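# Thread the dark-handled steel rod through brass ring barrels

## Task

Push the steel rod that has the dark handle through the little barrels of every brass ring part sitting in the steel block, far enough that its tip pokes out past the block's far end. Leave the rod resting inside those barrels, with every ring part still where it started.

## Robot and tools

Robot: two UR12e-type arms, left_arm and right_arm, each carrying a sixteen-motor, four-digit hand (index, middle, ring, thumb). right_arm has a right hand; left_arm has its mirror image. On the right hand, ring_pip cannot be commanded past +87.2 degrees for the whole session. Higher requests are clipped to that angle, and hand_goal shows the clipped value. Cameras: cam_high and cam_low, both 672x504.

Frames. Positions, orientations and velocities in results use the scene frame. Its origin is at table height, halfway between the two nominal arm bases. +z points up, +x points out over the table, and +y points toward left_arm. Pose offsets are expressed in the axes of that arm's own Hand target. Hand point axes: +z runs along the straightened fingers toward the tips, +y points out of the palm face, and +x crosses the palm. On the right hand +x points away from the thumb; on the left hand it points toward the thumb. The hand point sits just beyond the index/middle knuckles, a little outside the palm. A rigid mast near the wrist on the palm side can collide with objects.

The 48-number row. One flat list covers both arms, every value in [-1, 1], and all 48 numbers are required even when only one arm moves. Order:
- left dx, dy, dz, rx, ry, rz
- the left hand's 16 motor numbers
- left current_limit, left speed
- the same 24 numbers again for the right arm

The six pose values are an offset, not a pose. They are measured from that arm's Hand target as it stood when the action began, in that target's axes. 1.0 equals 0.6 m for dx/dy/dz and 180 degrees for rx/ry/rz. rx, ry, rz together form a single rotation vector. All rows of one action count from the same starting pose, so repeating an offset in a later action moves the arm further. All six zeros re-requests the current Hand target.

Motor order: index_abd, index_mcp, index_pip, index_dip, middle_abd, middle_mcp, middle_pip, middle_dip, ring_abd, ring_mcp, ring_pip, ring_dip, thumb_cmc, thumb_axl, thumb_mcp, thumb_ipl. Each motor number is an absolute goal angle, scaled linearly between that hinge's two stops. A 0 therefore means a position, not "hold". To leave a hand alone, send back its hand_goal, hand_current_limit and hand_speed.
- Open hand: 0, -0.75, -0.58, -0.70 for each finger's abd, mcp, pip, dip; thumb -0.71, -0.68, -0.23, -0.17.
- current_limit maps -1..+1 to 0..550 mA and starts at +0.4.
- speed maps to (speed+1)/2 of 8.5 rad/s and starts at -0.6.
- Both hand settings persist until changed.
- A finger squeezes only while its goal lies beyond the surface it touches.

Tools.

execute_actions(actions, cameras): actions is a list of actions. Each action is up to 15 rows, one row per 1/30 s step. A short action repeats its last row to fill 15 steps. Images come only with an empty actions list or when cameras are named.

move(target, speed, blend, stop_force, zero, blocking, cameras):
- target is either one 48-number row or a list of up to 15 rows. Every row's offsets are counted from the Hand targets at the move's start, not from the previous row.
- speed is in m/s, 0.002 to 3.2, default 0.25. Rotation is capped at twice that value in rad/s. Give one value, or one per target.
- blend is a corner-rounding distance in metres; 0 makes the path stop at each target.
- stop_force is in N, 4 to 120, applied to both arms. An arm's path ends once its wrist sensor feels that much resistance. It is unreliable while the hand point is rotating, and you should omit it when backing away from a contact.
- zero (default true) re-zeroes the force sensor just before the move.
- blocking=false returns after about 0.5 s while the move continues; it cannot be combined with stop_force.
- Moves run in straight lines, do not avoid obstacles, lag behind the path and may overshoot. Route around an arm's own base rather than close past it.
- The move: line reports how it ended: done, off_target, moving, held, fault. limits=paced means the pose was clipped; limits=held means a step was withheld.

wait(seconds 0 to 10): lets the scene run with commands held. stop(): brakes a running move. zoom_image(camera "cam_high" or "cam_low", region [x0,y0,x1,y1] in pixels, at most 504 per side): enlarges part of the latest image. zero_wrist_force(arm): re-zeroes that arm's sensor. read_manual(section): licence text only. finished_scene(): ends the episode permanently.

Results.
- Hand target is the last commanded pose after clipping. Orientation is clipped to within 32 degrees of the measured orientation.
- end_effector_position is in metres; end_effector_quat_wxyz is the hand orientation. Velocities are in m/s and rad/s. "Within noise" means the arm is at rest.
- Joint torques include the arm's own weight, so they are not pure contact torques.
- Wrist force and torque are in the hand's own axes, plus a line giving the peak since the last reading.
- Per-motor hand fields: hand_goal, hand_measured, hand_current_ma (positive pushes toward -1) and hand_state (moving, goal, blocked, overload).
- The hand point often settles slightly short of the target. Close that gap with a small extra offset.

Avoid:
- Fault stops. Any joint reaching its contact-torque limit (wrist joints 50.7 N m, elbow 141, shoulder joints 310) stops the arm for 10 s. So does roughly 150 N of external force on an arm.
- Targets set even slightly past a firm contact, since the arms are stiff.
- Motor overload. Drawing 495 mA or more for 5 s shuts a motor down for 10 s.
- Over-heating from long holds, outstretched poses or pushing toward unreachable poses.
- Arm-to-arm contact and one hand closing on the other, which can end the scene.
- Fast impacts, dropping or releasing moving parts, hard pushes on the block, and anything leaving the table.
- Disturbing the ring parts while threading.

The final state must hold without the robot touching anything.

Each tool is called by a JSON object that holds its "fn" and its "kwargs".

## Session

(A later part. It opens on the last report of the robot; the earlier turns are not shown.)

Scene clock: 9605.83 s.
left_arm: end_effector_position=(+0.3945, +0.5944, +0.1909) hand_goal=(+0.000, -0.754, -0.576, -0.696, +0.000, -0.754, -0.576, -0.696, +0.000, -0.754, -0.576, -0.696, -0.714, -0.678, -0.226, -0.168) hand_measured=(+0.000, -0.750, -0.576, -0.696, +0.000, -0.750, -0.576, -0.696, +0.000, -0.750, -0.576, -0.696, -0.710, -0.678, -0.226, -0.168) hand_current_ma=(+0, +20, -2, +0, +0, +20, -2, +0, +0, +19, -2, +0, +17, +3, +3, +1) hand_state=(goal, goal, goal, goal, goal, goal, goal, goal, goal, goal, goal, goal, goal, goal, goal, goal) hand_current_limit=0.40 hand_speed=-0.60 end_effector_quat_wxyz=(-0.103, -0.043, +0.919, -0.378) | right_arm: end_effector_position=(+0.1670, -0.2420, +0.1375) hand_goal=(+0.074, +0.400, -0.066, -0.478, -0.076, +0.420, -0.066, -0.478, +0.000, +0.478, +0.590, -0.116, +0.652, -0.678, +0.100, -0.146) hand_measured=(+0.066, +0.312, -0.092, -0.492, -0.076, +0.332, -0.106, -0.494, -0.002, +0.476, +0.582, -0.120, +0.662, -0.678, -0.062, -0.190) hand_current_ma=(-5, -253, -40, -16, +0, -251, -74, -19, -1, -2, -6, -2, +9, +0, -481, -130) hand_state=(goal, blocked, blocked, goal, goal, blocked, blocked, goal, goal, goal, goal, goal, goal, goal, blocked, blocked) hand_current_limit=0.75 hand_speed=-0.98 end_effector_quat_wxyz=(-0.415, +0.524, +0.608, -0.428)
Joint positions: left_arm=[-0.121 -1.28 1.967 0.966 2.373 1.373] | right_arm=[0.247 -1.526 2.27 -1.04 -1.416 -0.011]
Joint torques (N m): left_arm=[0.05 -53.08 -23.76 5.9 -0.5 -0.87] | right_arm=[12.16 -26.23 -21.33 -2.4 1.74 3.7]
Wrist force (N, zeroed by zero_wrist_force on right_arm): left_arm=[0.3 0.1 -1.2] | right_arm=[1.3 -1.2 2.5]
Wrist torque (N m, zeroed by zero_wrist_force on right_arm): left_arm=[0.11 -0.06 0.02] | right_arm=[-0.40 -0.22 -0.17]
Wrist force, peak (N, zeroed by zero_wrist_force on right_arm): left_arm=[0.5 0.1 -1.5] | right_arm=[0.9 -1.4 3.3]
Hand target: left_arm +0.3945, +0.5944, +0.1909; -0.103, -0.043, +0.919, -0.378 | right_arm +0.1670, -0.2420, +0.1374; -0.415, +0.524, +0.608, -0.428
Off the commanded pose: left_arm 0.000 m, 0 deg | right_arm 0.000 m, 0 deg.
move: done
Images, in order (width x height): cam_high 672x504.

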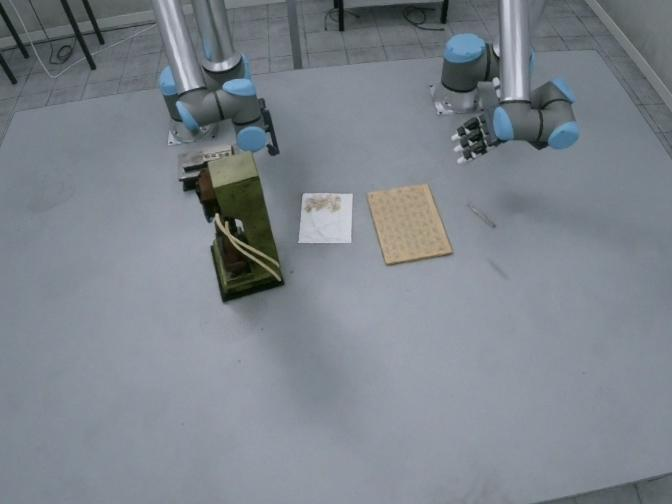

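{"fn": "move", "kwargs": {"target": [0,0,0,0,0,0,0,-0.754,-0.576,-0.696,0,-0.754,-0.576,-0.696,0,-0.754,-0.576,-0.696,-0.714,-0.678,-0.226,-0.168,0.4,-0.6,-0.0002,0.0027,0.0013,0,0,0,0.075,0.40,-0.0657,-0.4783,-0.075,0.42,-0.0657,-0.4783,0,0.479,0.591,-0.116,0.653,-0.678,0.1,-0.146,0.75,-0.98], "speed": 0.006, "cameras": ["cam_high"]}}

{"fn": "zoom_image", "kwargs": {"camera": "cam_high", "region": [194, 138, 242, 164]}}

{"fn": "zoom_image", "kwargs": {"camera": "cam_high", "region": [200, 144, 230, 160]}}

Scene clock: 9618.70 s.
left_arm: end_effector_position=(+0.3945, +0.5944, +0.1909) hand_goal=(+0.000, -0.754, -0.576, -0.696, +0.000, -0.754, -0.576, -0.696, +0.000, -0.754, -0.576, -0.696, -0.714, -0.678, -0.226, -0.168) hand_measured=(+0.000, -0.750, -0.576, -0.696, +0.000, -0.750, -0.576, -0.696, +0.000, -0.750, -0.576, -0.696, -0.710, -0.678, -0.226, -0.168) hand_current_ma=(+0, +20, -2, +0, +0, +20, -2, +0, +0, +19, -2, +0, +17, +3, +3, +1) hand_state=(goal, goal, goal, goal, goal, goal, goal, goal, goal, goal, goal, goal, goal, goal, goal, goal) hand_current_limit=0.40 hand_speed=-0.60 end_effector_quat_wxyz=(-0.103, -0.043, +0.919, -0.378) | right_arm: end_effector_position=(+0.1667, -0.2420, +0.1357) hand_goal=(+0.074, +0.400, -0.066, -0.478, -0.076, +0.420, -0.066, -0.478, +0.000, +0.478, +0.590, -0.116, +0.652, -0.678, +0.100, -0.146) hand_measured=(+0.066, +0.314, -0.092, -0.492, -0.076, +0.332, -0.108, -0.494, -0.002, +0.476, +0.582, -0.120, +0.662, -0.678, -0.062, -0.190) hand_current_ma=(-5, -244, -40, -15, +0, -251, -76, -20, -1, -2, -6, -2, +10, +0, -481, -133) hand_state=(goal, blocked, blocked, goal, goal, blocked, blocked, goal, goal, goal, goal, goal, goal, goal, blocked, blocked) hand_current_limit=0.75 hand_speed=-0.98 end_effector_quat_wxyz=(-0.415, +0.524, +0.608, -0.428)
Joint positions: left_arm=[-0.121 -1.28 1.967 0.966 2.373 1.373] | right_arm=[0.247 -1.523 2.272 -1.044 -1.416 -0.011]
Joint torques (N m): left_arm=[2.91 -52.64 -25.09 5.82 -0.03 -0.81] | right_arm=[10.89 -24.25 -20.83 -2.47 1.48 3.74]
Wrist force (N, zeroed by zero_wrist_force on right_arm): left_arm=[0.3 0.1 -1.0] | right_arm=[1.1 -1.4 2.7]
Wrist torque (N m, zeroed by zero_wrist_force on right_arm): left_arm=[0.10 -0.05 0.02] | right_arm=[-0.45 -0.21 -0.19]
Wrist force, peak (N, zeroed by zero_wrist_force on right_arm): left_arm=[0.4 -0.1 -1.4] | right_arm=[1.2 -1.3 3.1]
Hand target: left_arm +0.3945, +0.5944, +0.1909; -0.103, -0.043, +0.919, -0.378 | right_arm +0.1667, -0.2420, +0.1356; -0.415, +0.524, +0.608, -0.428
Off the commanded pose: left_arm 0.000 m, 0 deg | right_arm 0.000 m, 0 deg.
move: done
Images, in order (width x height): cam_high 672x504.

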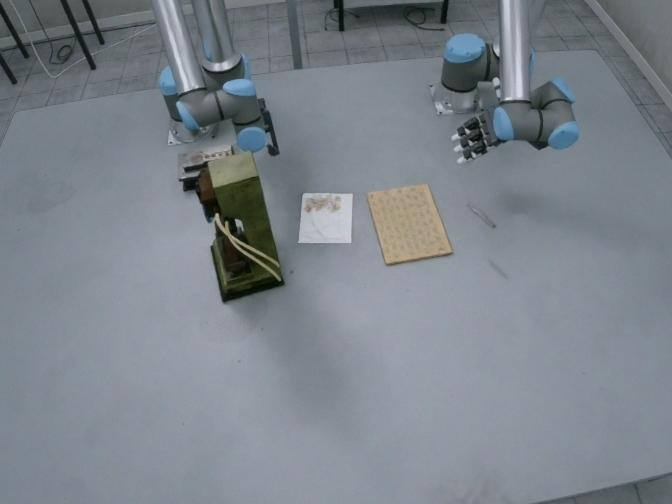

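Scaled by 10.500.

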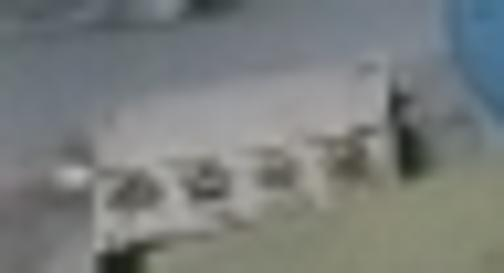

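Scaled by 16.800.

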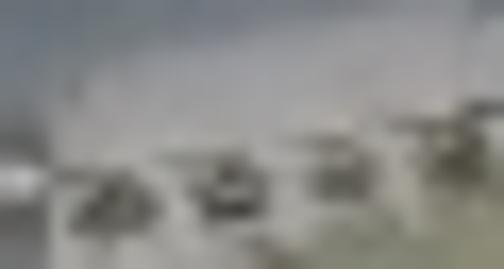

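{"fn": "zoom_image", "kwargs": {"camera": "cam_high", "region": [222, 136, 252, 156]}}

Scaled by 16.800.

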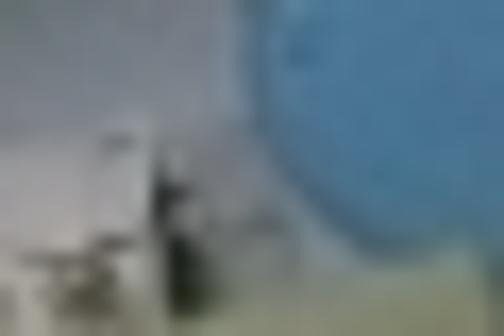

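{"fn": "move", "kwargs": {"target": [[0,0,0,0,0,0,0,-0.754,-0.576,-0.696,0,-0.754,-0.576,-0.696,0,-0.754,-0.576,-0.696,-0.714,-0.678,-0.226,-0.168,0.4,-0.6,-0.0033,-0.0003,0.0003,0,0,0,0.075,0.40,-0.0657,-0.4783,-0.075,0.42,-0.0657,-0.4783,0,0.479,0.591,-0.116,0.653,-0.678,0.1,-0.146,0.75,-0.98],[0,0,0,0,0,0,0,-0.754,-0.576,-0.696,0,-0.754,-0.576,-0.696,0,-0.754,-0.576,-0.696,-0.714,-0.678,-0.226,-0.168,0.4,-0.6,0.0033,0.0003,-0.0003,0,0,0,0.075,0.40,-0.0657,-0.4783,-0.075,0.42,-0.0657,-0.4783,0,0.479,0.591,-0.116,0.653,-0.678,0.1,-0.146,0.75,-0.98]], "speed": 0.006, "cameras": ["cam_high"]}}

{"fn": "zoom_image", "kwargs": {"camera": "cam_high", "region": [194, 138, 242, 164]}}

{"fn": "zoom_image", "kwargs": {"camera": "cam_high", "region": [200, 144, 230, 160]}}

Scene clock: 9641.40 s.
left_arm: end_effector_position=(+0.3945, +0.5944, +0.1909) hand_goal=(+0.000, -0.754, -0.576, -0.696, +0.000, -0.754, -0.576, -0.696, +0.000, -0.754, -0.576, -0.696, -0.714, -0.678, -0.226, -0.168) hand_measured=(+0.000, -0.750, -0.576, -0.696, +0.000, -0.750, -0.576, -0.696, +0.000, -0.750, -0.576, -0.696, -0.710, -0.678, -0.226, -0.168) hand_current_ma=(+0, +20, -2, +0, +0, +20, -2, +0, +0, +19, -2, +0, +17, +3, +3, +1) hand_state=(goal, goal, goal, goal, goal, goal, goal, goal, goal, goal, goal, goal, goal, goal, goal, goal) hand_current_limit=0.40 hand_speed=-0.60 end_effector_quat_wxyz=(-0.103, -0.043, +0.919, -0.378) | right_arm: end_effector_position=(+0.1667, -0.2402, +0.1356) hand_goal=(+0.074, +0.400, -0.066, -0.478, -0.076, +0.420, -0.066, -0.478, +0.000, +0.478, +0.590, -0.116, +0.652, -0.678, +0.100, -0.146) hand_measured=(+0.066, +0.314, -0.092, -0.492, -0.076, +0.332, -0.108, -0.494, -0.002, +0.476, +0.582, -0.120, +0.662, -0.678, -0.062, -0.192) hand_current_ma=(-5, -242, -40, -15, +0, -251, -77, -20, -1, -2, -6, -2, +10, +0, -481, -134) hand_state=(goal, blocked, blocked, goal, goal, blocked, blocked, goal, goal, goal, goal, goal, goal, goal, blocked, blocked) hand_current_limit=0.75 hand_speed=-0.98 end_effector_quat_wxyz=(-0.415, +0.524, +0.608, -0.428)
Joint positions: left_arm=[-0.121 -1.28 1.967 0.966 2.373 1.373] | right_arm=[0.25 -1.521 2.27 -1.044 -1.412 -0.01]
Joint torques (N m): left_arm=[-0.48 -51.81 -24.04 6.08 -0.3 -0.72] | right_arm=[10.02 -23.91 -34.67 -1.27 1.37 3.7]
Wrist force (N, zeroed by zero_wrist_force on right_arm): left_arm=[0.2 0.1 -1.1] | right_arm=[0.7 -1.3 2.4]
Wrist torque (N m, zeroed by zero_wrist_force on right_arm): left_arm=[0.10 -0.05 0.02] | right_arm=[-0.40 -0.16 -0.21]
Wrist force, peak (N, zeroed by zero_wrist_force on right_arm): left_arm=[0.3 -0.1 -1.6] | right_arm=[1.4 -1.1 3.0]
Hand target: left_arm +0.3945, +0.5944, +0.1909; -0.103, -0.043, +0.919, -0.378 | right_arm +0.1667, -0.2400, +0.1356; -0.415, +0.524, +0.608, -0.428
Off the commanded pose: left_arm 0.000 m, 0 deg | right_arm 0.000 m, 0 deg.
move: done
Images, in order (width x height): cam_high 672x504.

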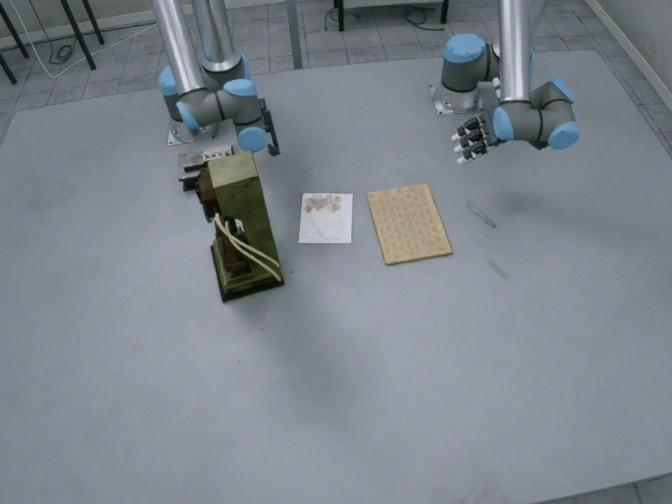

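Scaled by 10.500.

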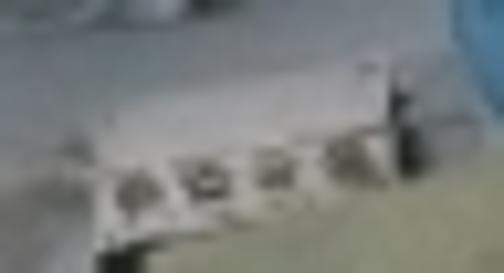

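Scaled by 16.800.

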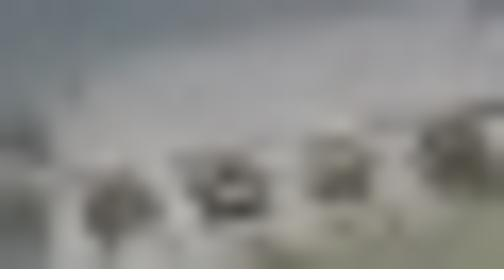

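{"fn": "move", "kwargs": {"target": [[0,0,0,0,0,0,0,-0.754,-0.576,-0.696,0,-0.754,-0.576,-0.696,0,-0.754,-0.576,-0.696,-0.714,-0.678,-0.226,-0.168,0.4,-0.6,-0.0001,0.0016,0.0005,0,0,0,0.075,0.40,-0.0657,-0.4783,-0.075,0.42,-0.0657,-0.4783,0,0.479,0.591,-0.116,0.653,-0.678,0.1,-0.146,0.75,-0.98],[0,0,0,0,0,0,0,-0.754,-0.576,-0.696,0,-0.754,-0.576,-0.696,0,-0.754,-0.576,-0.696,-0.714,-0.678,-0.226,-0.168,0.4,-0.6,0.0049,0.002,0.0001,0,0,0,0.075,0.40,-0.0657,-0.4783,-0.075,0.42,-0.0657,-0.4783,0,0.479,0.591,-0.116,0.653,-0.678,0.1,-0.146,0.75,-0.98]], "speed": 0.006, "cameras": ["cam_high"]}}

{"fn": "zoom_image", "kwargs": {"camera": "cam_high", "region": [194, 138, 242, 164]}}

{"fn": "zoom_image", "kwargs": {"camera": "cam_high", "region": [200, 144, 230, 160]}}

Scene clock: 9658.73 s.
left_arm: end_effector_position=(+0.3945, +0.5944, +0.1909) hand_goal=(+0.000, -0.754, -0.576, -0.696, +0.000, -0.754, -0.576, -0.696, +0.000, -0.754, -0.576, -0.696, -0.714, -0.678, -0.226, -0.168) hand_measured=(+0.000, -0.750, -0.576, -0.696, +0.000, -0.750, -0.576, -0.696, +0.000, -0.750, -0.576, -0.696, -0.710, -0.678, -0.226, -0.168) hand_current_ma=(+0, +20, -2, +0, +0, +20, -2, +0, +0, +19, -2, +0, +17, +3, +3, +1) hand_state=(goal, goal, goal, goal, goal, goal, goal, goal, goal, goal, goal, goal, goal, goal, goal, goal) hand_current_limit=0.40 hand_speed=-0.60 end_effector_quat_wxyz=(-0.103, -0.043, +0.919, -0.378) | right_arm: end_effector_position=(+0.1667, -0.2372, +0.1346) hand_goal=(+0.074, +0.400, -0.066, -0.478, -0.076, +0.420, -0.066, -0.478, +0.000, +0.478, +0.590, -0.116, +0.652, -0.678, +0.100, -0.146) hand_measured=(+0.066, +0.316, -0.092, -0.492, -0.078, +0.332, -0.108, -0.494, -0.002, +0.476, +0.582, -0.120, +0.662, -0.678, -0.062, -0.192) hand_current_ma=(-5, -239, -40, -15, +0, -251, -77, -20, -1, -2, -6, -2, +10, +0, -481, -136) hand_state=(goal, blocked, blocked, goal, goal, blocked, blocked, goal, goal, goal, goal, goal, goal, goal, blocked, blocked) hand_current_limit=0.75 hand_speed=-0.98 end_effector_quat_wxyz=(-0.415, +0.524, +0.608, -0.428)
Joint positions: left_arm=[-0.121 -1.28 1.967 0.966 2.373 1.373] | right_arm=[0.256 -1.517 2.268 -1.047 -1.406 -0.008]
Joint torques (N m): left_arm=[1.06 -54.33 -23.75 5.94 -0.14 -0.99] | right_arm=[12.97 -26.99 -33.48 -2.1 1.91 3.94]
Wrist force (N, zeroed by zero_wrist_force on right_arm): left_arm=[0.4 -0.2 -1.0] | right_arm=[0.9 -1.3 2.6]
Wrist torque (N m, zeroed by zero_wrist_force on right_arm): left_arm=[0.05 -0.07 0.03] | right_arm=[-0.43 -0.18 -0.21]
Wrist force, peak (N, zeroed by zero_wrist_force on right_arm): left_arm=[-0.1 -0.2 -1.5] | right_arm=[0.9 -1.6 2.7]
Hand target: left_arm +0.3945, +0.5944, +0.1909; -0.103, -0.043, +0.919, -0.378 | right_arm +0.1667, -0.2370, +0.1346; -0.415, +0.524, +0.608, -0.428
Off the commanded pose: left_arm 0.000 m, 0 deg | right_arm 0.000 m, 0 deg.
move: done
Images, in order (width x height): cam_high 672x504.

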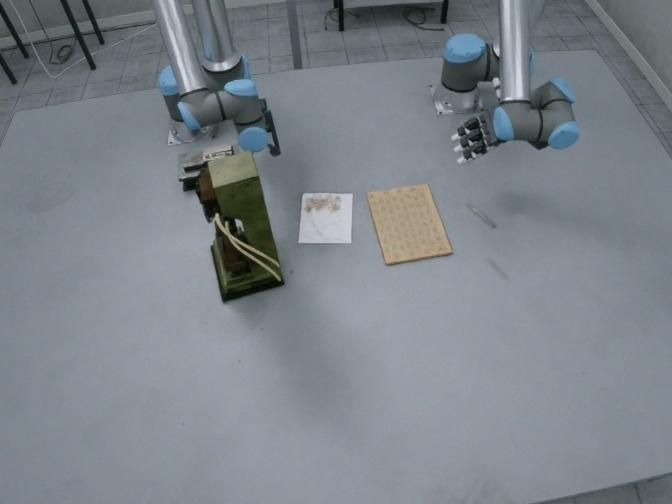

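Scaled by 10.500.

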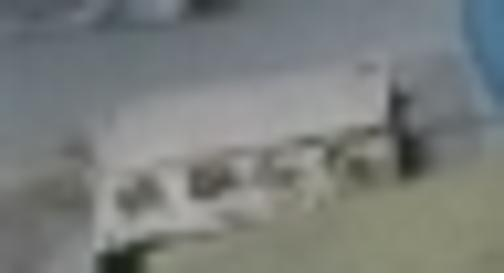

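Scaled by 16.800.

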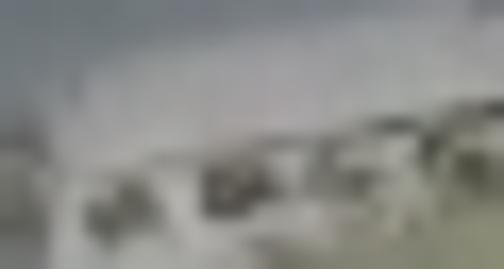

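{"fn": "move", "kwargs": {"target": [[0,0,0,0,0,0,0,-0.754,-0.576,-0.696,0,-0.754,-0.576,-0.696,0,-0.754,-0.576,-0.696,-0.714,-0.678,-0.226,-0.168,0.4,-0.6,-0.0001,0.0016,0.0005,0,0,0,0.075,0.40,-0.0657,-0.4783,-0.075,0.42,-0.0657,-0.4783,0,0.479,0.591,-0.116,0.653,-0.678,0.1,-0.146,0.75,-0.98],[0,0,0,0,0,0,0,-0.754,-0.576,-0.696,0,-0.754,-0.576,-0.696,0,-0.754,-0.576,-0.696,-0.714,-0.678,-0.226,-0.168,0.4,-0.6,-0.0067,0.0011,0.001,0,0,0,0.075,0.40,-0.0657,-0.4783,-0.075,0.42,-0.0657,-0.4783,0,0.479,0.591,-0.116,0.653,-0.678,0.1,-0.146,0.75,-0.98]], "speed": 0.005, "stop_force": 4, "cameras": ["cam_high"]}}

{"fn": "zoom_image", "kwargs": {"camera": "cam_high", "region": [194, 138, 242, 164]}}

{"fn": "zoom_image", "kwargs": {"camera": "cam_high", "region": [200, 144, 230, 160]}}

Scene clock: 9681.97 s.
left_arm: end_effector_position=(+0.3945, +0.5944, +0.1909) hand_goal=(+0.000, -0.754, -0.576, -0.696, +0.000, -0.754, -0.576, -0.696, +0.000, -0.754, -0.576, -0.696, -0.714, -0.678, -0.226, -0.168) hand_measured=(+0.000, -0.750, -0.576, -0.696, +0.000, -0.750, -0.576, -0.696, +0.000, -0.750, -0.576, -0.696, -0.710, -0.678, -0.226, -0.168) hand_current_ma=(+0, +20, -2, +0, +0, +20, -2, +0, +0, +19, -2, +0, +17, +3, +3, +1) hand_state=(goal, goal, goal, goal, goal, goal, goal, goal, goal, goal, goal, goal, goal, goal, goal, goal) hand_current_limit=0.40 hand_speed=-0.60 end_effector_quat_wxyz=(-0.103, -0.043, +0.919, -0.378) | right_arm: end_effector_position=(+0.1667, -0.2410, +0.1335) hand_goal=(+0.074, +0.400, -0.066, -0.478, -0.076, +0.420, -0.066, -0.478, +0.000, +0.478, +0.590, -0.116, +0.652, -0.678, +0.100, -0.146) hand_measured=(+0.066, +0.316, -0.092, -0.492, -0.078, +0.332, -0.108, -0.494, -0.002, +0.476, +0.582, -0.120, +0.662, -0.678, -0.062, -0.192) hand_current_ma=(-5, -239, -40, -15, +0, -251, -77, -20, -1, -2, -6, -2, +11, +0, -481, -136) hand_state=(goal, blocked, blocked, goal, goal, blocked, blocked, goal, goal, goal, goal, goal, goal, goal, blocked, blocked) hand_current_limit=0.75 hand_speed=-0.98 end_effector_quat_wxyz=(-0.415, +0.524, +0.608, -0.428)
Joint positions: left_arm=[-0.121 -1.28 1.967 0.966 2.373 1.373] | right_arm=[0.249 -1.519 2.272 -1.049 -1.414 -0.01]
Joint torques (N m): left_arm=[0.78 -54.16 -23.93 5.65 -0.11 -0.42] | right_arm=[-10.88 -50.75 -21.55 0.88 -2.15 -2.97]
Wrist force (N, zeroed by zero_wrist_force on right_arm): left_arm=[0.2 -0.3 -1.0] | right_arm=[1.8 -1.3 2.8]
Wrist torque (N m, zeroed by zero_wrist_force on right_arm): left_arm=[0.04 -0.04 0.03] | right_arm=[-0.43 -0.25 0.11]
Wrist force, peak (N, zeroed by zero_wrist_force on right_arm): left_arm=[0.3 -0.3 -1.5] | right_arm=[1.8 -1.3 2.8]
Hand target: left_arm +0.3945, +0.5944, +0.1909; -0.103, -0.043, +0.919, -0.378 | right_arm +0.1667, -0.2410, +0.1335; -0.415, +0.524, +0.608, -0.428
Off the commanded pose: left_arm 0.000 m, 0 deg | right_arm 0.000 m, 0 deg.
move: done
Images, in order (width x height): cam_high 672x504.

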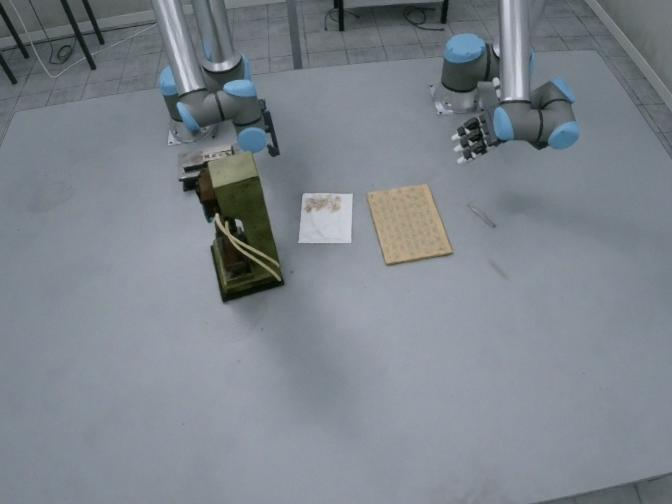

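Scaled by 10.500.

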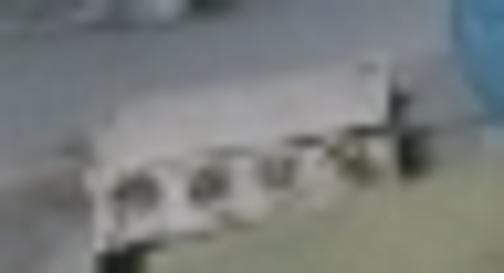

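Scaled by 16.800.

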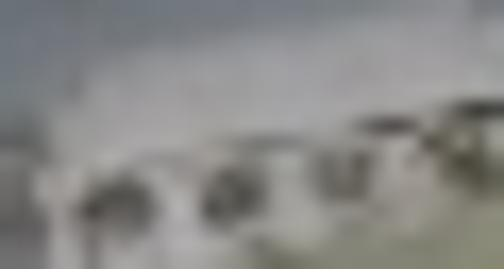

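{"fn": "move", "kwargs": {"target": [0,0,0,0,0,0,0,-0.754,-0.576,-0.696,0,-0.754,-0.576,-0.696,0,-0.754,-0.576,-0.696,-0.714,-0.678,-0.226,-0.168,0.4,-0.6,-0.0066,-0.0005,0.0006,0,0,0,0.075,0.40,-0.0657,-0.4783,-0.075,0.42,-0.0657,-0.4783,0,0.479,0.591,-0.116,0.653,-0.678,0.1,-0.146,0.75,-0.98], "speed": 0.005, "stop_force": 4, "cameras": ["cam_high"]}}

{"fn": "zoom_image", "kwargs": {"camera": "cam_high", "region": [194, 138, 242, 164]}}

{"fn": "zoom_image", "kwargs": {"camera": "cam_high", "region": [200, 144, 230, 160]}}

Scene clock: 9698.40 s.
left_arm: end_effector_position=(+0.3945, +0.5944, +0.1909) hand_goal=(+0.000, -0.754, -0.576, -0.696, +0.000, -0.754, -0.576, -0.696, +0.000, -0.754, -0.576, -0.696, -0.714, -0.678, -0.226, -0.168) hand_measured=(+0.000, -0.750, -0.576, -0.696, +0.000, -0.750, -0.576, -0.696, +0.000, -0.750, -0.576, -0.696, -0.710, -0.678, -0.226, -0.168) hand_current_ma=(+0, +20, -2, +0, +0, +20, -2, +0, +0, +19, -2, +0, +17, +3, +3, +1) hand_state=(goal, goal, goal, goal, goal, goal, goal, goal, goal, goal, goal, goal, goal, goal, goal, goal) hand_current_limit=0.40 hand_speed=-0.60 end_effector_quat_wxyz=(-0.103, -0.043, +0.919, -0.378) | right_arm: end_effector_position=(+0.1667, -0.2450, +0.1335) hand_goal=(+0.074, +0.400, -0.066, -0.478, -0.076, +0.420, -0.066, -0.478, +0.000, +0.478, +0.590, -0.116, +0.652, -0.678, +0.100, -0.146) hand_measured=(+0.066, +0.316, -0.092, -0.492, -0.078, +0.332, -0.108, -0.494, -0.002, +0.476, +0.582, -0.120, +0.662, -0.678, -0.062, -0.192) hand_current_ma=(-5, -239, -40, -15, +0, -251, -78, -20, -1, -2, -6, -2, +11, +0, -481, -136) hand_state=(goal, blocked, blocked, goal, goal, blocked, blocked, goal, goal, goal, goal, goal, goal, goal, blocked, blocked) hand_current_limit=0.75 hand_speed=-0.98 end_effector_quat_wxyz=(-0.415, +0.524, +0.608, -0.428)
Joint positions: left_arm=[-0.121 -1.28 1.967 0.966 2.373 1.373] | right_arm=[0.241 -1.523 2.276 -1.049 -1.421 -0.013]
Joint torques (N m): left_arm=[1.51 -52.63 -24.59 5.72 0.25 -0.86] | right_arm=[-11.03 -49.57 -21.29 3.26 -1.9 -3.14]
Wrist force (N, zeroed by zero_wrist_force on right_arm): left_arm=[0.2 -0.1 -1.3] | right_arm=[1.1 -1.0 2.4]
Wrist torque (N m, zeroed by zero_wrist_force on right_arm): left_arm=[0.09 -0.04 0.02] | right_arm=[-0.38 -0.19 0.13]
Wrist force, peak (N, zeroed by zero_wrist_force on right_arm): left_arm=[0.1 -0.1 -1.5] | right_arm=[1.8 -1.7 2.8]
Hand target: left_arm +0.3945, +0.5944, +0.1909; -0.103, -0.043, +0.919, -0.378 | right_arm +0.1667, -0.2450, +0.1335; -0.415, +0.524, +0.608, -0.428
Off the commanded pose: left_arm 0.000 m, 0 deg | right_arm 0.000 m, 0 deg.
move: done
Images, in order (width x height): cam_high 672x504.

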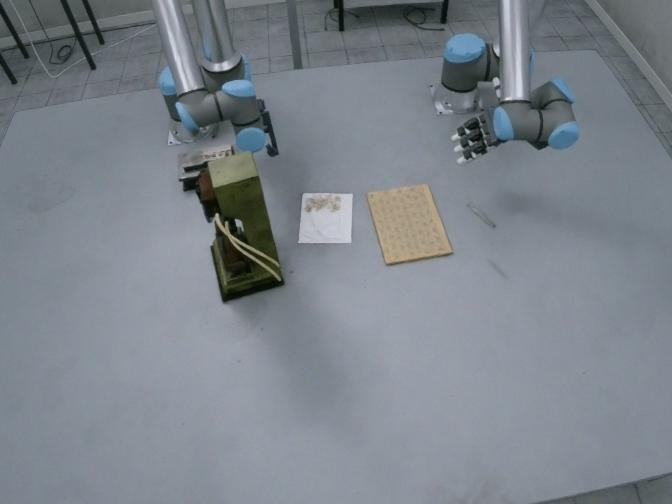

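Scaled by 10.500.

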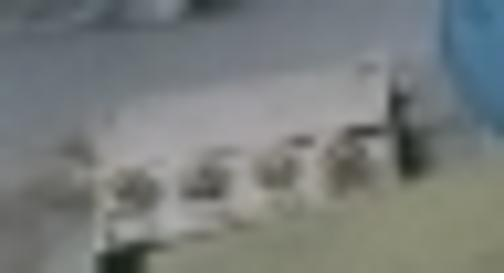

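Scaled by 16.800.

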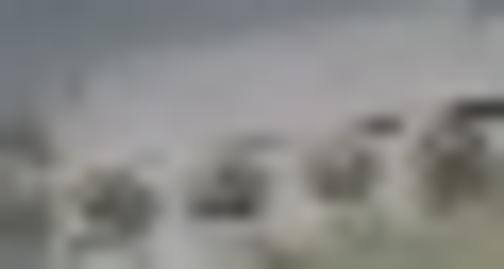

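{"fn": "move", "kwargs": {"target": [0,0,0,0,0,0,0,-0.754,-0.576,-0.696,0,-0.754,-0.576,-0.696,0,-0.754,-0.576,-0.696,-0.714,-0.678,-0.226,-0.168,0.4,-0.6,0.0083,0.0006,-0.0007,0,0,0,0.075,0.40,-0.0657,-0.4783,-0.075,0.42,-0.0657,-0.4783,0,0.479,0.591,-0.116,0.653,-0.678,0.1,-0.146,0.75,-0.98], "speed": 0.005, "stop_force": 4, "cameras": ["cam_high"]}}

{"fn": "zoom_image", "kwargs": {"camera": "cam_high", "region": [200, 144, 230, 160]}}

{"fn": "zoom_image", "kwargs": {"camera": "cam_high", "region": [222, 136, 252, 156]}}

Scene clock: 9710.47 s.
left_arm: end_effector_position=(+0.3945, +0.5944, +0.1909) hand_goal=(+0.000, -0.754, -0.576, -0.696, +0.000, -0.754, -0.576, -0.696, +0.000, -0.754, -0.576, -0.696, -0.714, -0.678, -0.226, -0.168) hand_measured=(+0.000, -0.750, -0.576, -0.696, +0.000, -0.750, -0.576, -0.696, +0.000, -0.750, -0.576, -0.696, -0.710, -0.678, -0.226, -0.168) hand_current_ma=(+0, +20, -2, +0, +0, +20, -2, +0, +0, +19, -2, +0, +17, +3, +3, +1) hand_state=(goal, goal, goal, goal, goal, goal, goal, goal, goal, goal, goal, goal, goal, goal, goal, goal) hand_current_limit=0.40 hand_speed=-0.60 end_effector_quat_wxyz=(-0.103, -0.043, +0.919, -0.378) | right_arm: end_effector_position=(+0.1667, -0.2400, +0.1336) hand_goal=(+0.074, +0.400, -0.066, -0.478, -0.076, +0.420, -0.066, -0.478, +0.000, +0.478, +0.590, -0.116, +0.652, -0.678, +0.100, -0.146) hand_measured=(+0.066, +0.316, -0.092, -0.492, -0.078, +0.332, -0.108, -0.494, -0.002, +0.476, +0.582, -0.120, +0.662, -0.678, -0.062, -0.192) hand_current_ma=(-5, -239, -40, -15, +0, -251, -78, -20, -1, -2, -6, -2, +11, +0, -481, -136) hand_state=(goal, blocked, blocked, goal, goal, blocked, blocked, goal, goal, goal, goal, goal, goal, goal, blocked, blocked) hand_current_limit=0.75 hand_speed=-0.98 end_effector_quat_wxyz=(-0.415, +0.524, +0.608, -0.428)
Joint positions: left_arm=[-0.121 -1.28 1.967 0.966 2.373 1.373] | right_arm=[0.251 -1.518 2.271 -1.049 -1.412 -0.01]
Joint torques (N m): left_arm=[-1.86 -51.86 -23.93 5.45 -0.16 -0.8] | right_arm=[12.33 -25.87 -35.19 -1.3 1.74 3.77]
Wrist force (N, zeroed by zero_wrist_force on right_arm): left_arm=[0.1 0.2 -1.3] | right_arm=[0.6 -1.0 2.4]
Wrist torque (N m, zeroed by zero_wrist_force on right_arm): left_arm=[0.13 -0.04 0.01] | right_arm=[-0.38 -0.14 -0.24]
Wrist force, peak (N, zeroed by zero_wrist_force on right_arm): left_arm=[0.2 -0.3 -1.4] | right_arm=[1.4 -1.3 3.0]
Hand target: left_arm +0.3945, +0.5944, +0.1909; -0.103, -0.043, +0.919, -0.378 | right_arm +0.1667, -0.2400, +0.1336; -0.415, +0.524, +0.608, -0.428
Off the commanded pose: left_arm 0.000 m, 0 deg | right_arm 0.000 m, 0 deg.
move: done
Images, in order (width x height): cam_high 672x504.

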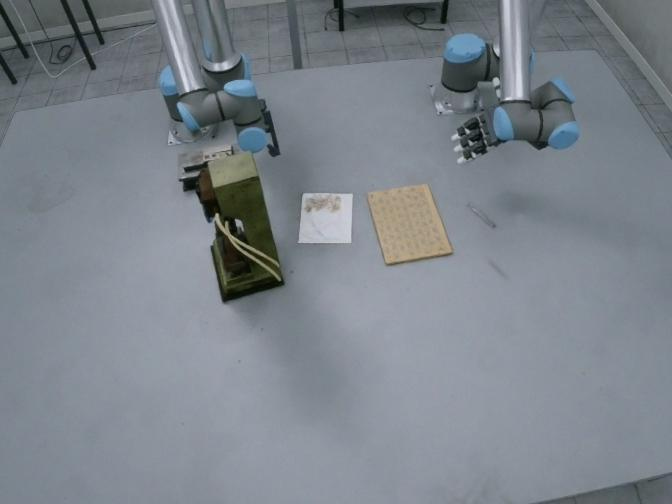

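Scaled by 16.800.

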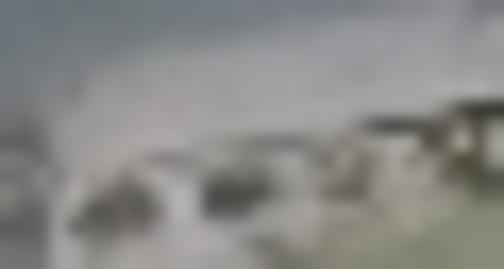

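Scaled by 16.800.

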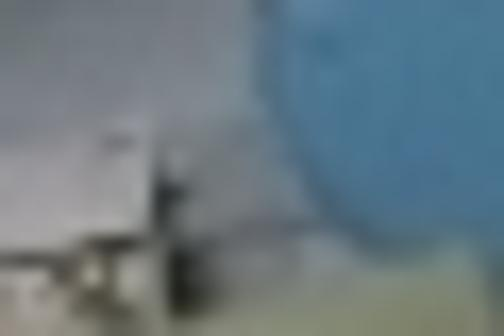

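{"fn": "move", "kwargs": {"target": [[0,0,0,0,0,0,0,-0.754,-0.576,-0.696,0,-0.754,-0.576,-0.696,0,-0.754,-0.576,-0.696,-0.714,-0.678,-0.226,-0.168,0.4,-0.6,0.0001,-0.0024,-0.0007,0,0,0,0.075,0.40,-0.0657,-0.4783,-0.075,0.42,-0.0657,-0.4783,0,0.479,0.591,-0.116,0.653,-0.678,0.1,-0.146,0.75,-0.98],[0,0,0,0,0,0,0,-0.754,-0.576,-0.696,0,-0.754,-0.576,-0.696,0,-0.754,-0.576,-0.696,-0.714,-0.678,-0.226,-0.168,0.4,-0.6,0.0008,-0.0042,0.0057,0,0,0,0.075,0.40,-0.0657,-0.4783,-0.075,0.42,-0.0657,-0.4783,0,0.479,0.591,-0.116,0.653,-0.678,0.1,-0.146,0.75,-0.98]], "speed": 0.005, "stop_force": 4, "cameras": ["cam_high"]}}

{"fn": "zoom_image", "kwargs": {"camera": "cam_high", "region": [200, 144, 230, 160]}}

{"fn": "zoom_image", "kwargs": {"camera": "cam_high", "region": [222, 136, 252, 156]}}

Scene clock: 9731.33 s.
left_arm: end_effector_position=(+0.3945, +0.5944, +0.1909) hand_goal=(+0.000, -0.754, -0.576, -0.696, +0.000, -0.754, -0.576, -0.696, +0.000, -0.754, -0.576, -0.696, -0.714, -0.678, -0.226, -0.168) hand_measured=(+0.000, -0.750, -0.576, -0.696, +0.000, -0.750, -0.576, -0.696, +0.000, -0.750, -0.576, -0.696, -0.710, -0.678, -0.226, -0.168) hand_current_ma=(+0, +20, -2, +0, +0, +20, -2, +0, +0, +19, -2, +0, +17, +3, +3, +1) hand_state=(goal, goal, goal, goal, goal, goal, goal, goal, goal, goal, goal, goal, goal, goal, goal, goal) hand_current_limit=0.40 hand_speed=-0.60 end_effector_quat_wxyz=(-0.103, -0.043, +0.919, -0.378) | right_arm: end_effector_position=(+0.1626, -0.2400, +0.1350) hand_goal=(+0.074, +0.400, -0.066, -0.478, -0.076, +0.420, -0.066, -0.478, +0.000, +0.478, +0.590, -0.116, +0.652, -0.678, +0.100, -0.146) hand_measured=(+0.066, +0.316, -0.092, -0.492, -0.078, +0.332, -0.108, -0.494, -0.002, +0.476, +0.582, -0.120, +0.662, -0.678, -0.062, -0.192) hand_current_ma=(-5, -239, -40, -15, +0, -251, -78, -20, -1, -2, -6, -2, +11, +0, -481, -136) hand_state=(goal, blocked, blocked, goal, goal, blocked, blocked, goal, goal, goal, goal, goal, goal, goal, blocked, blocked) hand_current_limit=0.75 hand_speed=-0.98 end_effector_quat_wxyz=(-0.415, +0.524, +0.608, -0.428)
Joint positions: left_arm=[-0.121 -1.28 1.967 0.966 2.373 1.373] | right_arm=[0.253 -1.526 2.276 -1.046 -1.41 -0.009]
Joint torques (N m): left_arm=[0 -52.58 -25.72 5.64 -0.02 -0.9] | right_arm=[14.49 -50.27 -21.22 -2.37 1.51 3.93]
Wrist force (N, zeroed by zero_wrist_force on right_arm): left_arm=[-0.1 -0.1 -1.3] | right_arm=[0.6 -1.4 2.9]
Wrist torque (N m, zeroed by zero_wrist_force on right_arm): left_arm=[0.09 -0.02 0.00] | right_arm=[-0.47 -0.15 -0.24]
Wrist force, peak (N, zeroed by zero_wrist_force on right_arm): left_arm=[0.4 0.1 -1.5] | right_arm=[1.0 -1.4 2.9]
Hand target: left_arm +0.3945, +0.5944, +0.1909; -0.103, -0.043, +0.919, -0.378 | right_arm +0.1626, -0.2400, +0.1350; -0.415, +0.524, +0.608, -0.428
Off the commanded pose: left_arm 0.000 m, 0 deg | right_arm 0.000 m, 0 deg.
move: done
Images, in order (width x height): cam_high 672x504.

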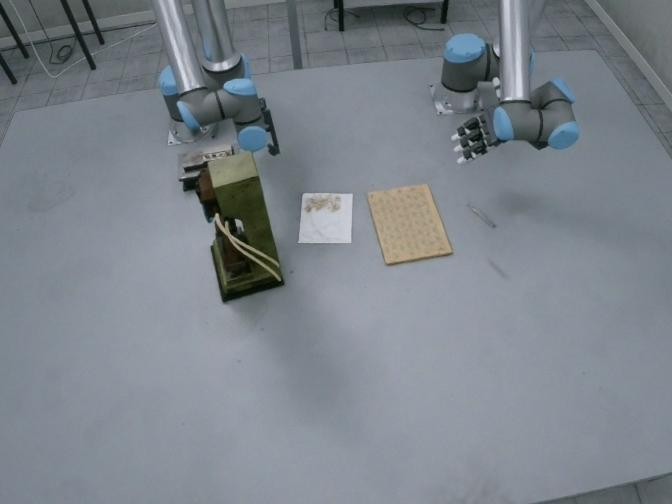

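Scaled by 16.800.

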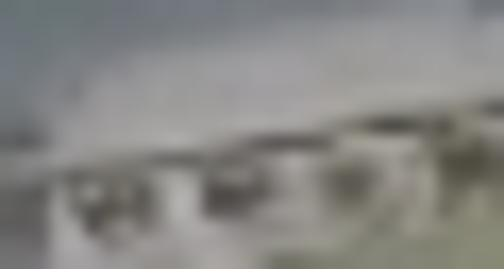

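Scaled by 16.800.

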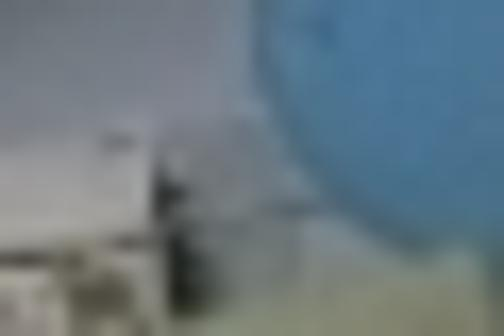

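{"fn": "move", "kwargs": {"target": [[0,0,0,0,0,0,0,-0.754,-0.576,-0.696,0,-0.754,-0.576,-0.696,0,-0.754,-0.576,-0.696,-0.714,-0.678,-0.226,-0.168,0.4,-0.6,-0.0001,0.0024,0.0007,0,0,0,0.075,0.40,-0.0657,-0.4783,-0.075,0.42,-0.0657,-0.4783,0,0.479,0.591,-0.116,0.653,-0.678,0.1,-0.146,0.75,-0.98],[0,0,0,0,0,0,0,-0.754,-0.576,-0.696,0,-0.754,-0.576,-0.696,0,-0.754,-0.576,-0.696,-0.714,-0.678,-0.226,-0.168,0.4,-0.6,-0.0067,0.0019,0.0013,0,0,0,0.075,0.40,-0.0657,-0.4783,-0.075,0.42,-0.0657,-0.4783,0,0.479,0.591,-0.116,0.653,-0.678,0.1,-0.146,0.75,-0.98]], "speed": 0.005, "stop_force": 4, "cameras": ["cam_high"]}}

{"fn": "zoom_image", "kwargs": {"camera": "cam_high", "region": [200, 144, 230, 160]}}

{"fn": "zoom_image", "kwargs": {"camera": "cam_high", "region": [222, 136, 252, 156]}}

Scene clock: 9744.97 s.
left_arm: end_effector_position=(+0.3945, +0.5944, +0.1909) hand_goal=(+0.000, -0.754, -0.576, -0.696, +0.000, -0.754, -0.576, -0.696, +0.000, -0.754, -0.576, -0.696, -0.714, -0.678, -0.226, -0.168) hand_measured=(+0.000, -0.750, -0.576, -0.696, +0.000, -0.750, -0.576, -0.696, +0.000, -0.750, -0.576, -0.696, -0.710, -0.678, -0.226, -0.168) hand_current_ma=(+0, +20, -2, +0, +0, +20, -2, +0, +0, +19, -2, +0, +17, +3, +3, +1) hand_state=(goal, goal, goal, goal, goal, goal, goal, goal, goal, goal, goal, goal, goal, goal, goal, goal) hand_current_limit=0.40 hand_speed=-0.60 end_effector_quat_wxyz=(-0.103, -0.043, +0.919, -0.378) | right_arm: end_effector_position=(+0.1627, -0.2439, +0.1335) hand_goal=(+0.074, +0.400, -0.066, -0.478, -0.076, +0.420, -0.066, -0.478, +0.000, +0.478, +0.590, -0.116, +0.652, -0.678, +0.100, -0.146) hand_measured=(+0.066, +0.316, -0.092, -0.492, -0.078, +0.332, -0.108, -0.494, -0.002, +0.476, +0.582, -0.120, +0.662, -0.678, -0.062, -0.192) hand_current_ma=(-5, -237, -40, -15, +0, -251, -78, -20, -1, -2, -6, -2, +11, +0, -481, -136) hand_state=(goal, blocked, blocked, goal, goal, blocked, blocked, goal, goal, goal, goal, goal, goal, goal, blocked, blocked) hand_current_limit=0.75 hand_speed=-0.98 end_effector_quat_wxyz=(-0.415, +0.524, +0.608, -0.428)
Joint positions: left_arm=[-0.121 -1.28 1.967 0.966 2.373 1.373] | right_arm=[0.245 -1.527 2.281 -1.049 -1.418 -0.012]
Joint torques (N m): left_arm=[-0.76 -53.65 -23.61 5.46 -0.16 -1.17] | right_arm=[-10.05 -49.39 -20.93 0.2 -2.04 -3.04]
Wrist force (N, zeroed by zero_wrist_force on right_arm): left_arm=[0.3 -0.1 -1.0] | right_arm=[1.2 -1.1 2.5]
Wrist torque (N m, zeroed by zero_wrist_force on right_arm): left_arm=[0.07 -0.06 0.03] | right_arm=[-0.40 -0.21 0.11]
Wrist force, peak (N, zeroed by zero_wrist_force on right_arm): left_arm=[0.2 0.1 -1.6] | right_arm=[1.3 -1.4 2.9]
Hand target: left_arm +0.3945, +0.5944, +0.1909; -0.103, -0.043, +0.919, -0.378 | right_arm +0.1626, -0.2439, +0.1335; -0.415, +0.524, +0.608, -0.428
Off the commanded pose: left_arm 0.000 m, 0 deg | right_arm 0.000 m, 0 deg.
move: done
Images, in order (width x height): cam_high 672x504.

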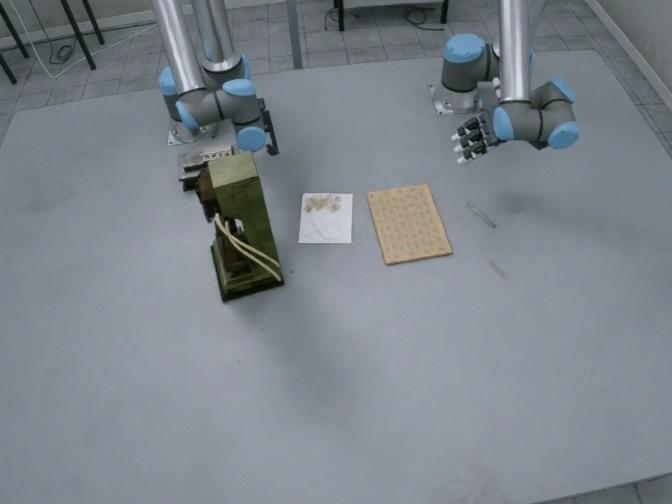

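Scaled by 16.800.

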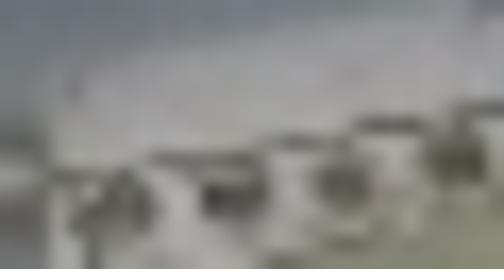

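Scaled by 16.800.

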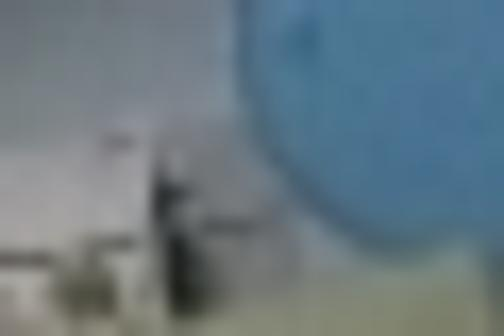

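{"fn": "zoom_image", "kwargs": {"camera": "cam_high", "region": [202, 148, 218, 160]}}

{"fn": "zoom_image", "kwargs": {"camera": "cam_high", "region": [216, 146, 232, 158]}}

Scaled by 31.500.

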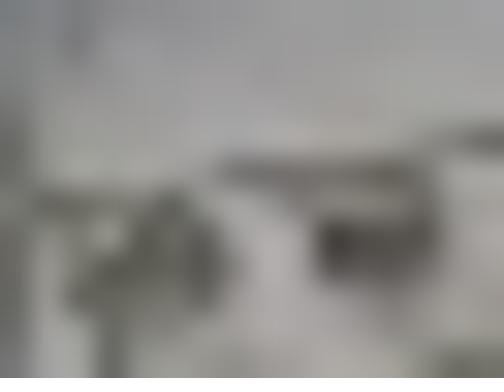

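Scaled by 31.500.

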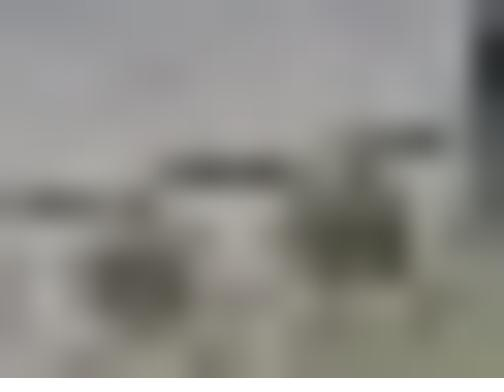

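{"fn": "zoom_image", "kwargs": {"camera": "cam_high", "region": [190, 144, 214, 162]}}

Scaled by 21.000.

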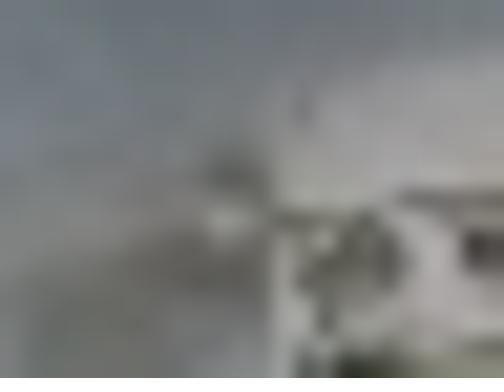

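{"fn": "move", "kwargs": {"target": [[0,0,0,0,0,0,0,-0.754,-0.576,-0.696,0,-0.754,-0.576,-0.696,0,-0.754,-0.576,-0.696,-0.714,-0.678,-0.226,-0.168,0.4,-0.6,0.0003,-0.0008,0.0024,0,0,0,0.075,0.40,-0.0657,-0.4783,-0.075,0.42,-0.0657,-0.4783,0,0.479,0.591,-0.116,0.653,-0.678,0.1,-0.146,0.75,-0.98],[0,0,0,0,0,0,0,-0.754,-0.576,-0.696,0,-0.754,-0.576,-0.696,0,-0.754,-0.576,-0.696,-0.714,-0.678,-0.226,-0.168,0.4,-0.6,0.0119,0.0001,0.0014,0,0,0,0.075,0.40,-0.0657,-0.4783,-0.075,0.42,-0.0657,-0.4783,0,0.479,0.591,-0.116,0.653,-0.678,0.1,-0.146,0.75,-0.98]], "speed": 0.005, "stop_force": 4, "cameras": ["cam_high"]}}

{"fn": "zoom_image", "kwargs": {"camera": "cam_high", "region": [200, 144, 230, 160]}}

{"fn": "zoom_image", "kwargs": {"camera": "cam_high", "region": [222, 136, 252, 156]}}

Scene clock: 9809.47 s.
left_arm: end_effector_position=(+0.3945, +0.5944, +0.1909) hand_goal=(+0.000, -0.754, -0.576, -0.696, +0.000, -0.754, -0.576, -0.696, +0.000, -0.754, -0.576, -0.696, -0.714, -0.678, -0.226, -0.168) hand_measured=(+0.000, -0.750, -0.576, -0.696, +0.000, -0.750, -0.576, -0.696, +0.000, -0.750, -0.576, -0.696, -0.710, -0.678, -0.226, -0.168) hand_current_ma=(+0, +20, -2, +0, +0, +20, -2, +0, +0, +19, -2, +0, +17, +3, +3, +1) hand_state=(goal, goal, goal, goal, goal, goal, goal, goal, goal, goal, goal, goal, goal, goal, goal, goal) hand_current_limit=0.40 hand_speed=-0.60 end_effector_quat_wxyz=(-0.103, -0.043, +0.919, -0.378) | right_arm: end_effector_position=(+0.1611, -0.2369, +0.1336) hand_goal=(+0.074, +0.400, -0.066, -0.478, -0.076, +0.420, -0.066, -0.478, +0.000, +0.478, +0.590, -0.116, +0.652, -0.678, +0.100, -0.146) hand_measured=(+0.056, +0.318, -0.092, -0.490, -0.088, +0.332, -0.108, -0.494, -0.002, +0.476, +0.582, -0.120, +0.656, -0.678, -0.062, -0.192) hand_current_ma=(-20, -229, -40, -14, -11, -251, -78, -20, -1, -2, -6, -2, +4, +0, -481, -137) hand_state=(goal, blocked, blocked, goal, goal, blocked, blocked, goal, goal, goal, goal, goal, goal, goal, blocked, blocked) hand_current_limit=0.75 hand_speed=-0.98 end_effector_quat_wxyz=(-0.415, +0.524, +0.608, -0.428)
Joint positions: left_arm=[-0.121 -1.28 1.967 0.966 2.373 1.373] | right_arm=[0.26 -1.523 2.277 -1.05 -1.403 -0.007]
Joint torques (N m): left_arm=[0.33 -55.32 -25.37 5.54 -0.36 -0.94] | right_arm=[13.18 -23.66 -34.71 -2.38 2.12 3.65]
Wrist force (N, zeroed by zero_wrist_force on right_arm): left_arm=[0.4 -0.2 -1.2] | right_arm=[-0.7 -1.1 2.7]
Wrist torque (N m, zeroed by zero_wrist_force on right_arm): left_arm=[0.07 -0.07 0.03] | right_arm=[-0.43 -0.11 -0.12]
Wrist force, peak (N, zeroed by zero_wrist_force on right_arm): left_arm=[0.1 -0.1 -1.6] | right_arm=[1.1 -1.2 3.0]
Hand target: left_arm +0.3945, +0.5944, +0.1909; -0.103, -0.043, +0.919, -0.378 | right_arm +0.1611, -0.2369, +0.1336; -0.415, +0.524, +0.608, -0.428
Off the commanded pose: left_arm 0.000 m, 0 deg | right_arm 0.000 m, 0 deg.
move: done
Images, in order (width x height): cam_high 672x504.

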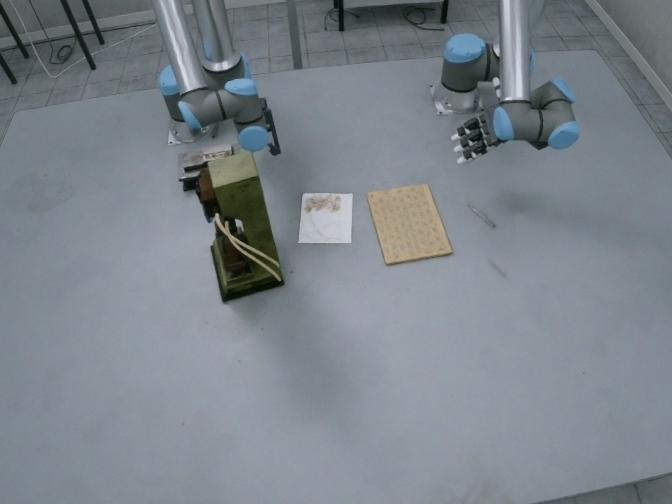

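Scaled by 16.800.

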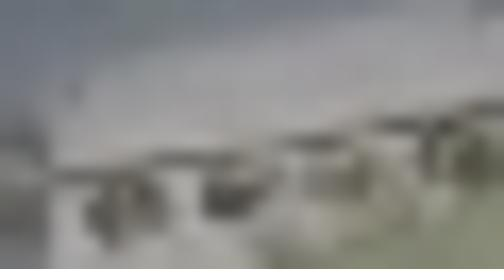

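Scaled by 16.800.

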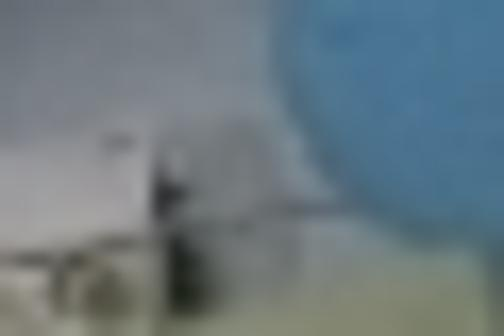

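{"fn": "move", "kwargs": {"target": [0,0,0,0,0,0,0,-0.754,-0.576,-0.696,0,-0.754,-0.576,-0.696,0,-0.754,-0.576,-0.696,-0.714,-0.678,-0.226,-0.168,0.4,-0.6,-0.0099,-0.0008,0.0008,0,0,0,0.075,0.40,-0.0657,-0.4783,-0.075,0.42,-0.0657,-0.4783,0,0.479,0.591,-0.116,0.653,-0.678,0.1,-0.146,0.75,-0.98], "speed": 0.005, "stop_force": 4, "cameras": ["cam_high"]}}

{"fn": "zoom_image", "kwargs": {"camera": "cam_high", "region": [200, 144, 230, 160]}}

Scene clock: 9821.17 s.
left_arm: end_effector_position=(+0.3945, +0.5944, +0.1909) hand_goal=(+0.000, -0.754, -0.576, -0.696, +0.000, -0.754, -0.576, -0.696, +0.000, -0.754, -0.576, -0.696, -0.714, -0.678, -0.226, -0.168) hand_measured=(+0.000, -0.750, -0.576, -0.696, +0.000, -0.750, -0.576, -0.696, +0.000, -0.750, -0.576, -0.696, -0.710, -0.678, -0.226, -0.168) hand_current_ma=(+0, +20, -2, +0, +0, +20, -2, +0, +0, +19, -2, +0, +17, +3, +3, +1) hand_state=(goal, goal, goal, goal, goal, goal, goal, goal, goal, goal, goal, goal, goal, goal, goal, goal) hand_current_limit=0.40 hand_speed=-0.60 end_effector_quat_wxyz=(-0.103, -0.043, +0.919, -0.378) | right_arm: end_effector_position=(+0.1611, -0.2429, +0.1336) hand_goal=(+0.074, +0.400, -0.066, -0.478, -0.076, +0.420, -0.066, -0.478, +0.000, +0.478, +0.590, -0.116, +0.652, -0.678, +0.100, -0.146) hand_measured=(+0.058, +0.318, -0.092, -0.490, -0.086, +0.332, -0.108, -0.494, -0.002, +0.476, +0.582, -0.120, +0.658, -0.678, -0.062, -0.192) hand_current_ma=(-17, -229, -40, -14, -8, -251, -78, -20, -1, -2, -6, -2, +5, +0, -481, -137) hand_state=(goal, blocked, blocked, goal, goal, blocked, blocked, goal, goal, goal, goal, goal, goal, goal, blocked, blocked) hand_current_limit=0.75 hand_speed=-0.98 end_effector_quat_wxyz=(-0.415, +0.524, +0.608, -0.428)
Joint positions: left_arm=[-0.121 -1.28 1.967 0.966 2.373 1.373] | right_arm=[0.248 -1.529 2.282 -1.049 -1.415 -0.011]
Joint torques (N m): left_arm=[0.34 -53.8 -23.78 5.92 -0.01 -1.07] | right_arm=[-10.15 -49.99 -21.34 3.21 -1.98 -3.28]
Wrist force (N, zeroed by zero_wrist_force on right_arm): left_arm=[0.2 -0.2 -1.2] | right_arm=[1.0 -0.9 2.9]
Wrist torque (N m, zeroed by zero_wrist_force on right_arm): left_arm=[0.07 -0.05 0.02] | right_arm=[-0.41 -0.18 0.10]
Wrist force, peak (N, zeroed by zero_wrist_force on right_arm): left_arm=[0.4 0.0 -1.5] | right_arm=[0.9 -1.1 3.0]
Hand target: left_arm +0.3945, +0.5944, +0.1909; -0.103, -0.043, +0.919, -0.378 | right_arm +0.1611, -0.2429, +0.1336; -0.415, +0.524, +0.608, -0.428
Off the commanded pose: left_arm 0.000 m, 0 deg | right_arm 0.000 m, 0 deg.
move: done
Images, in order (width x height): cam_high 672x504.

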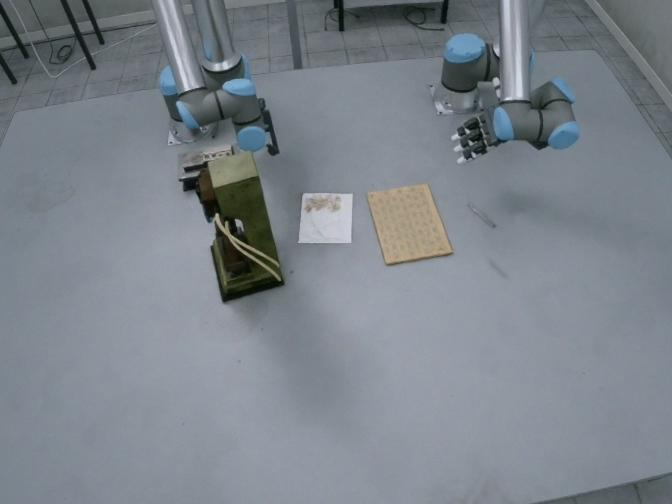

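Scaled by 16.800.

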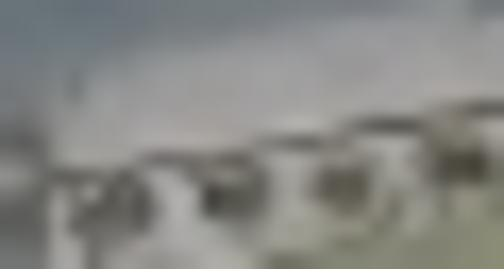

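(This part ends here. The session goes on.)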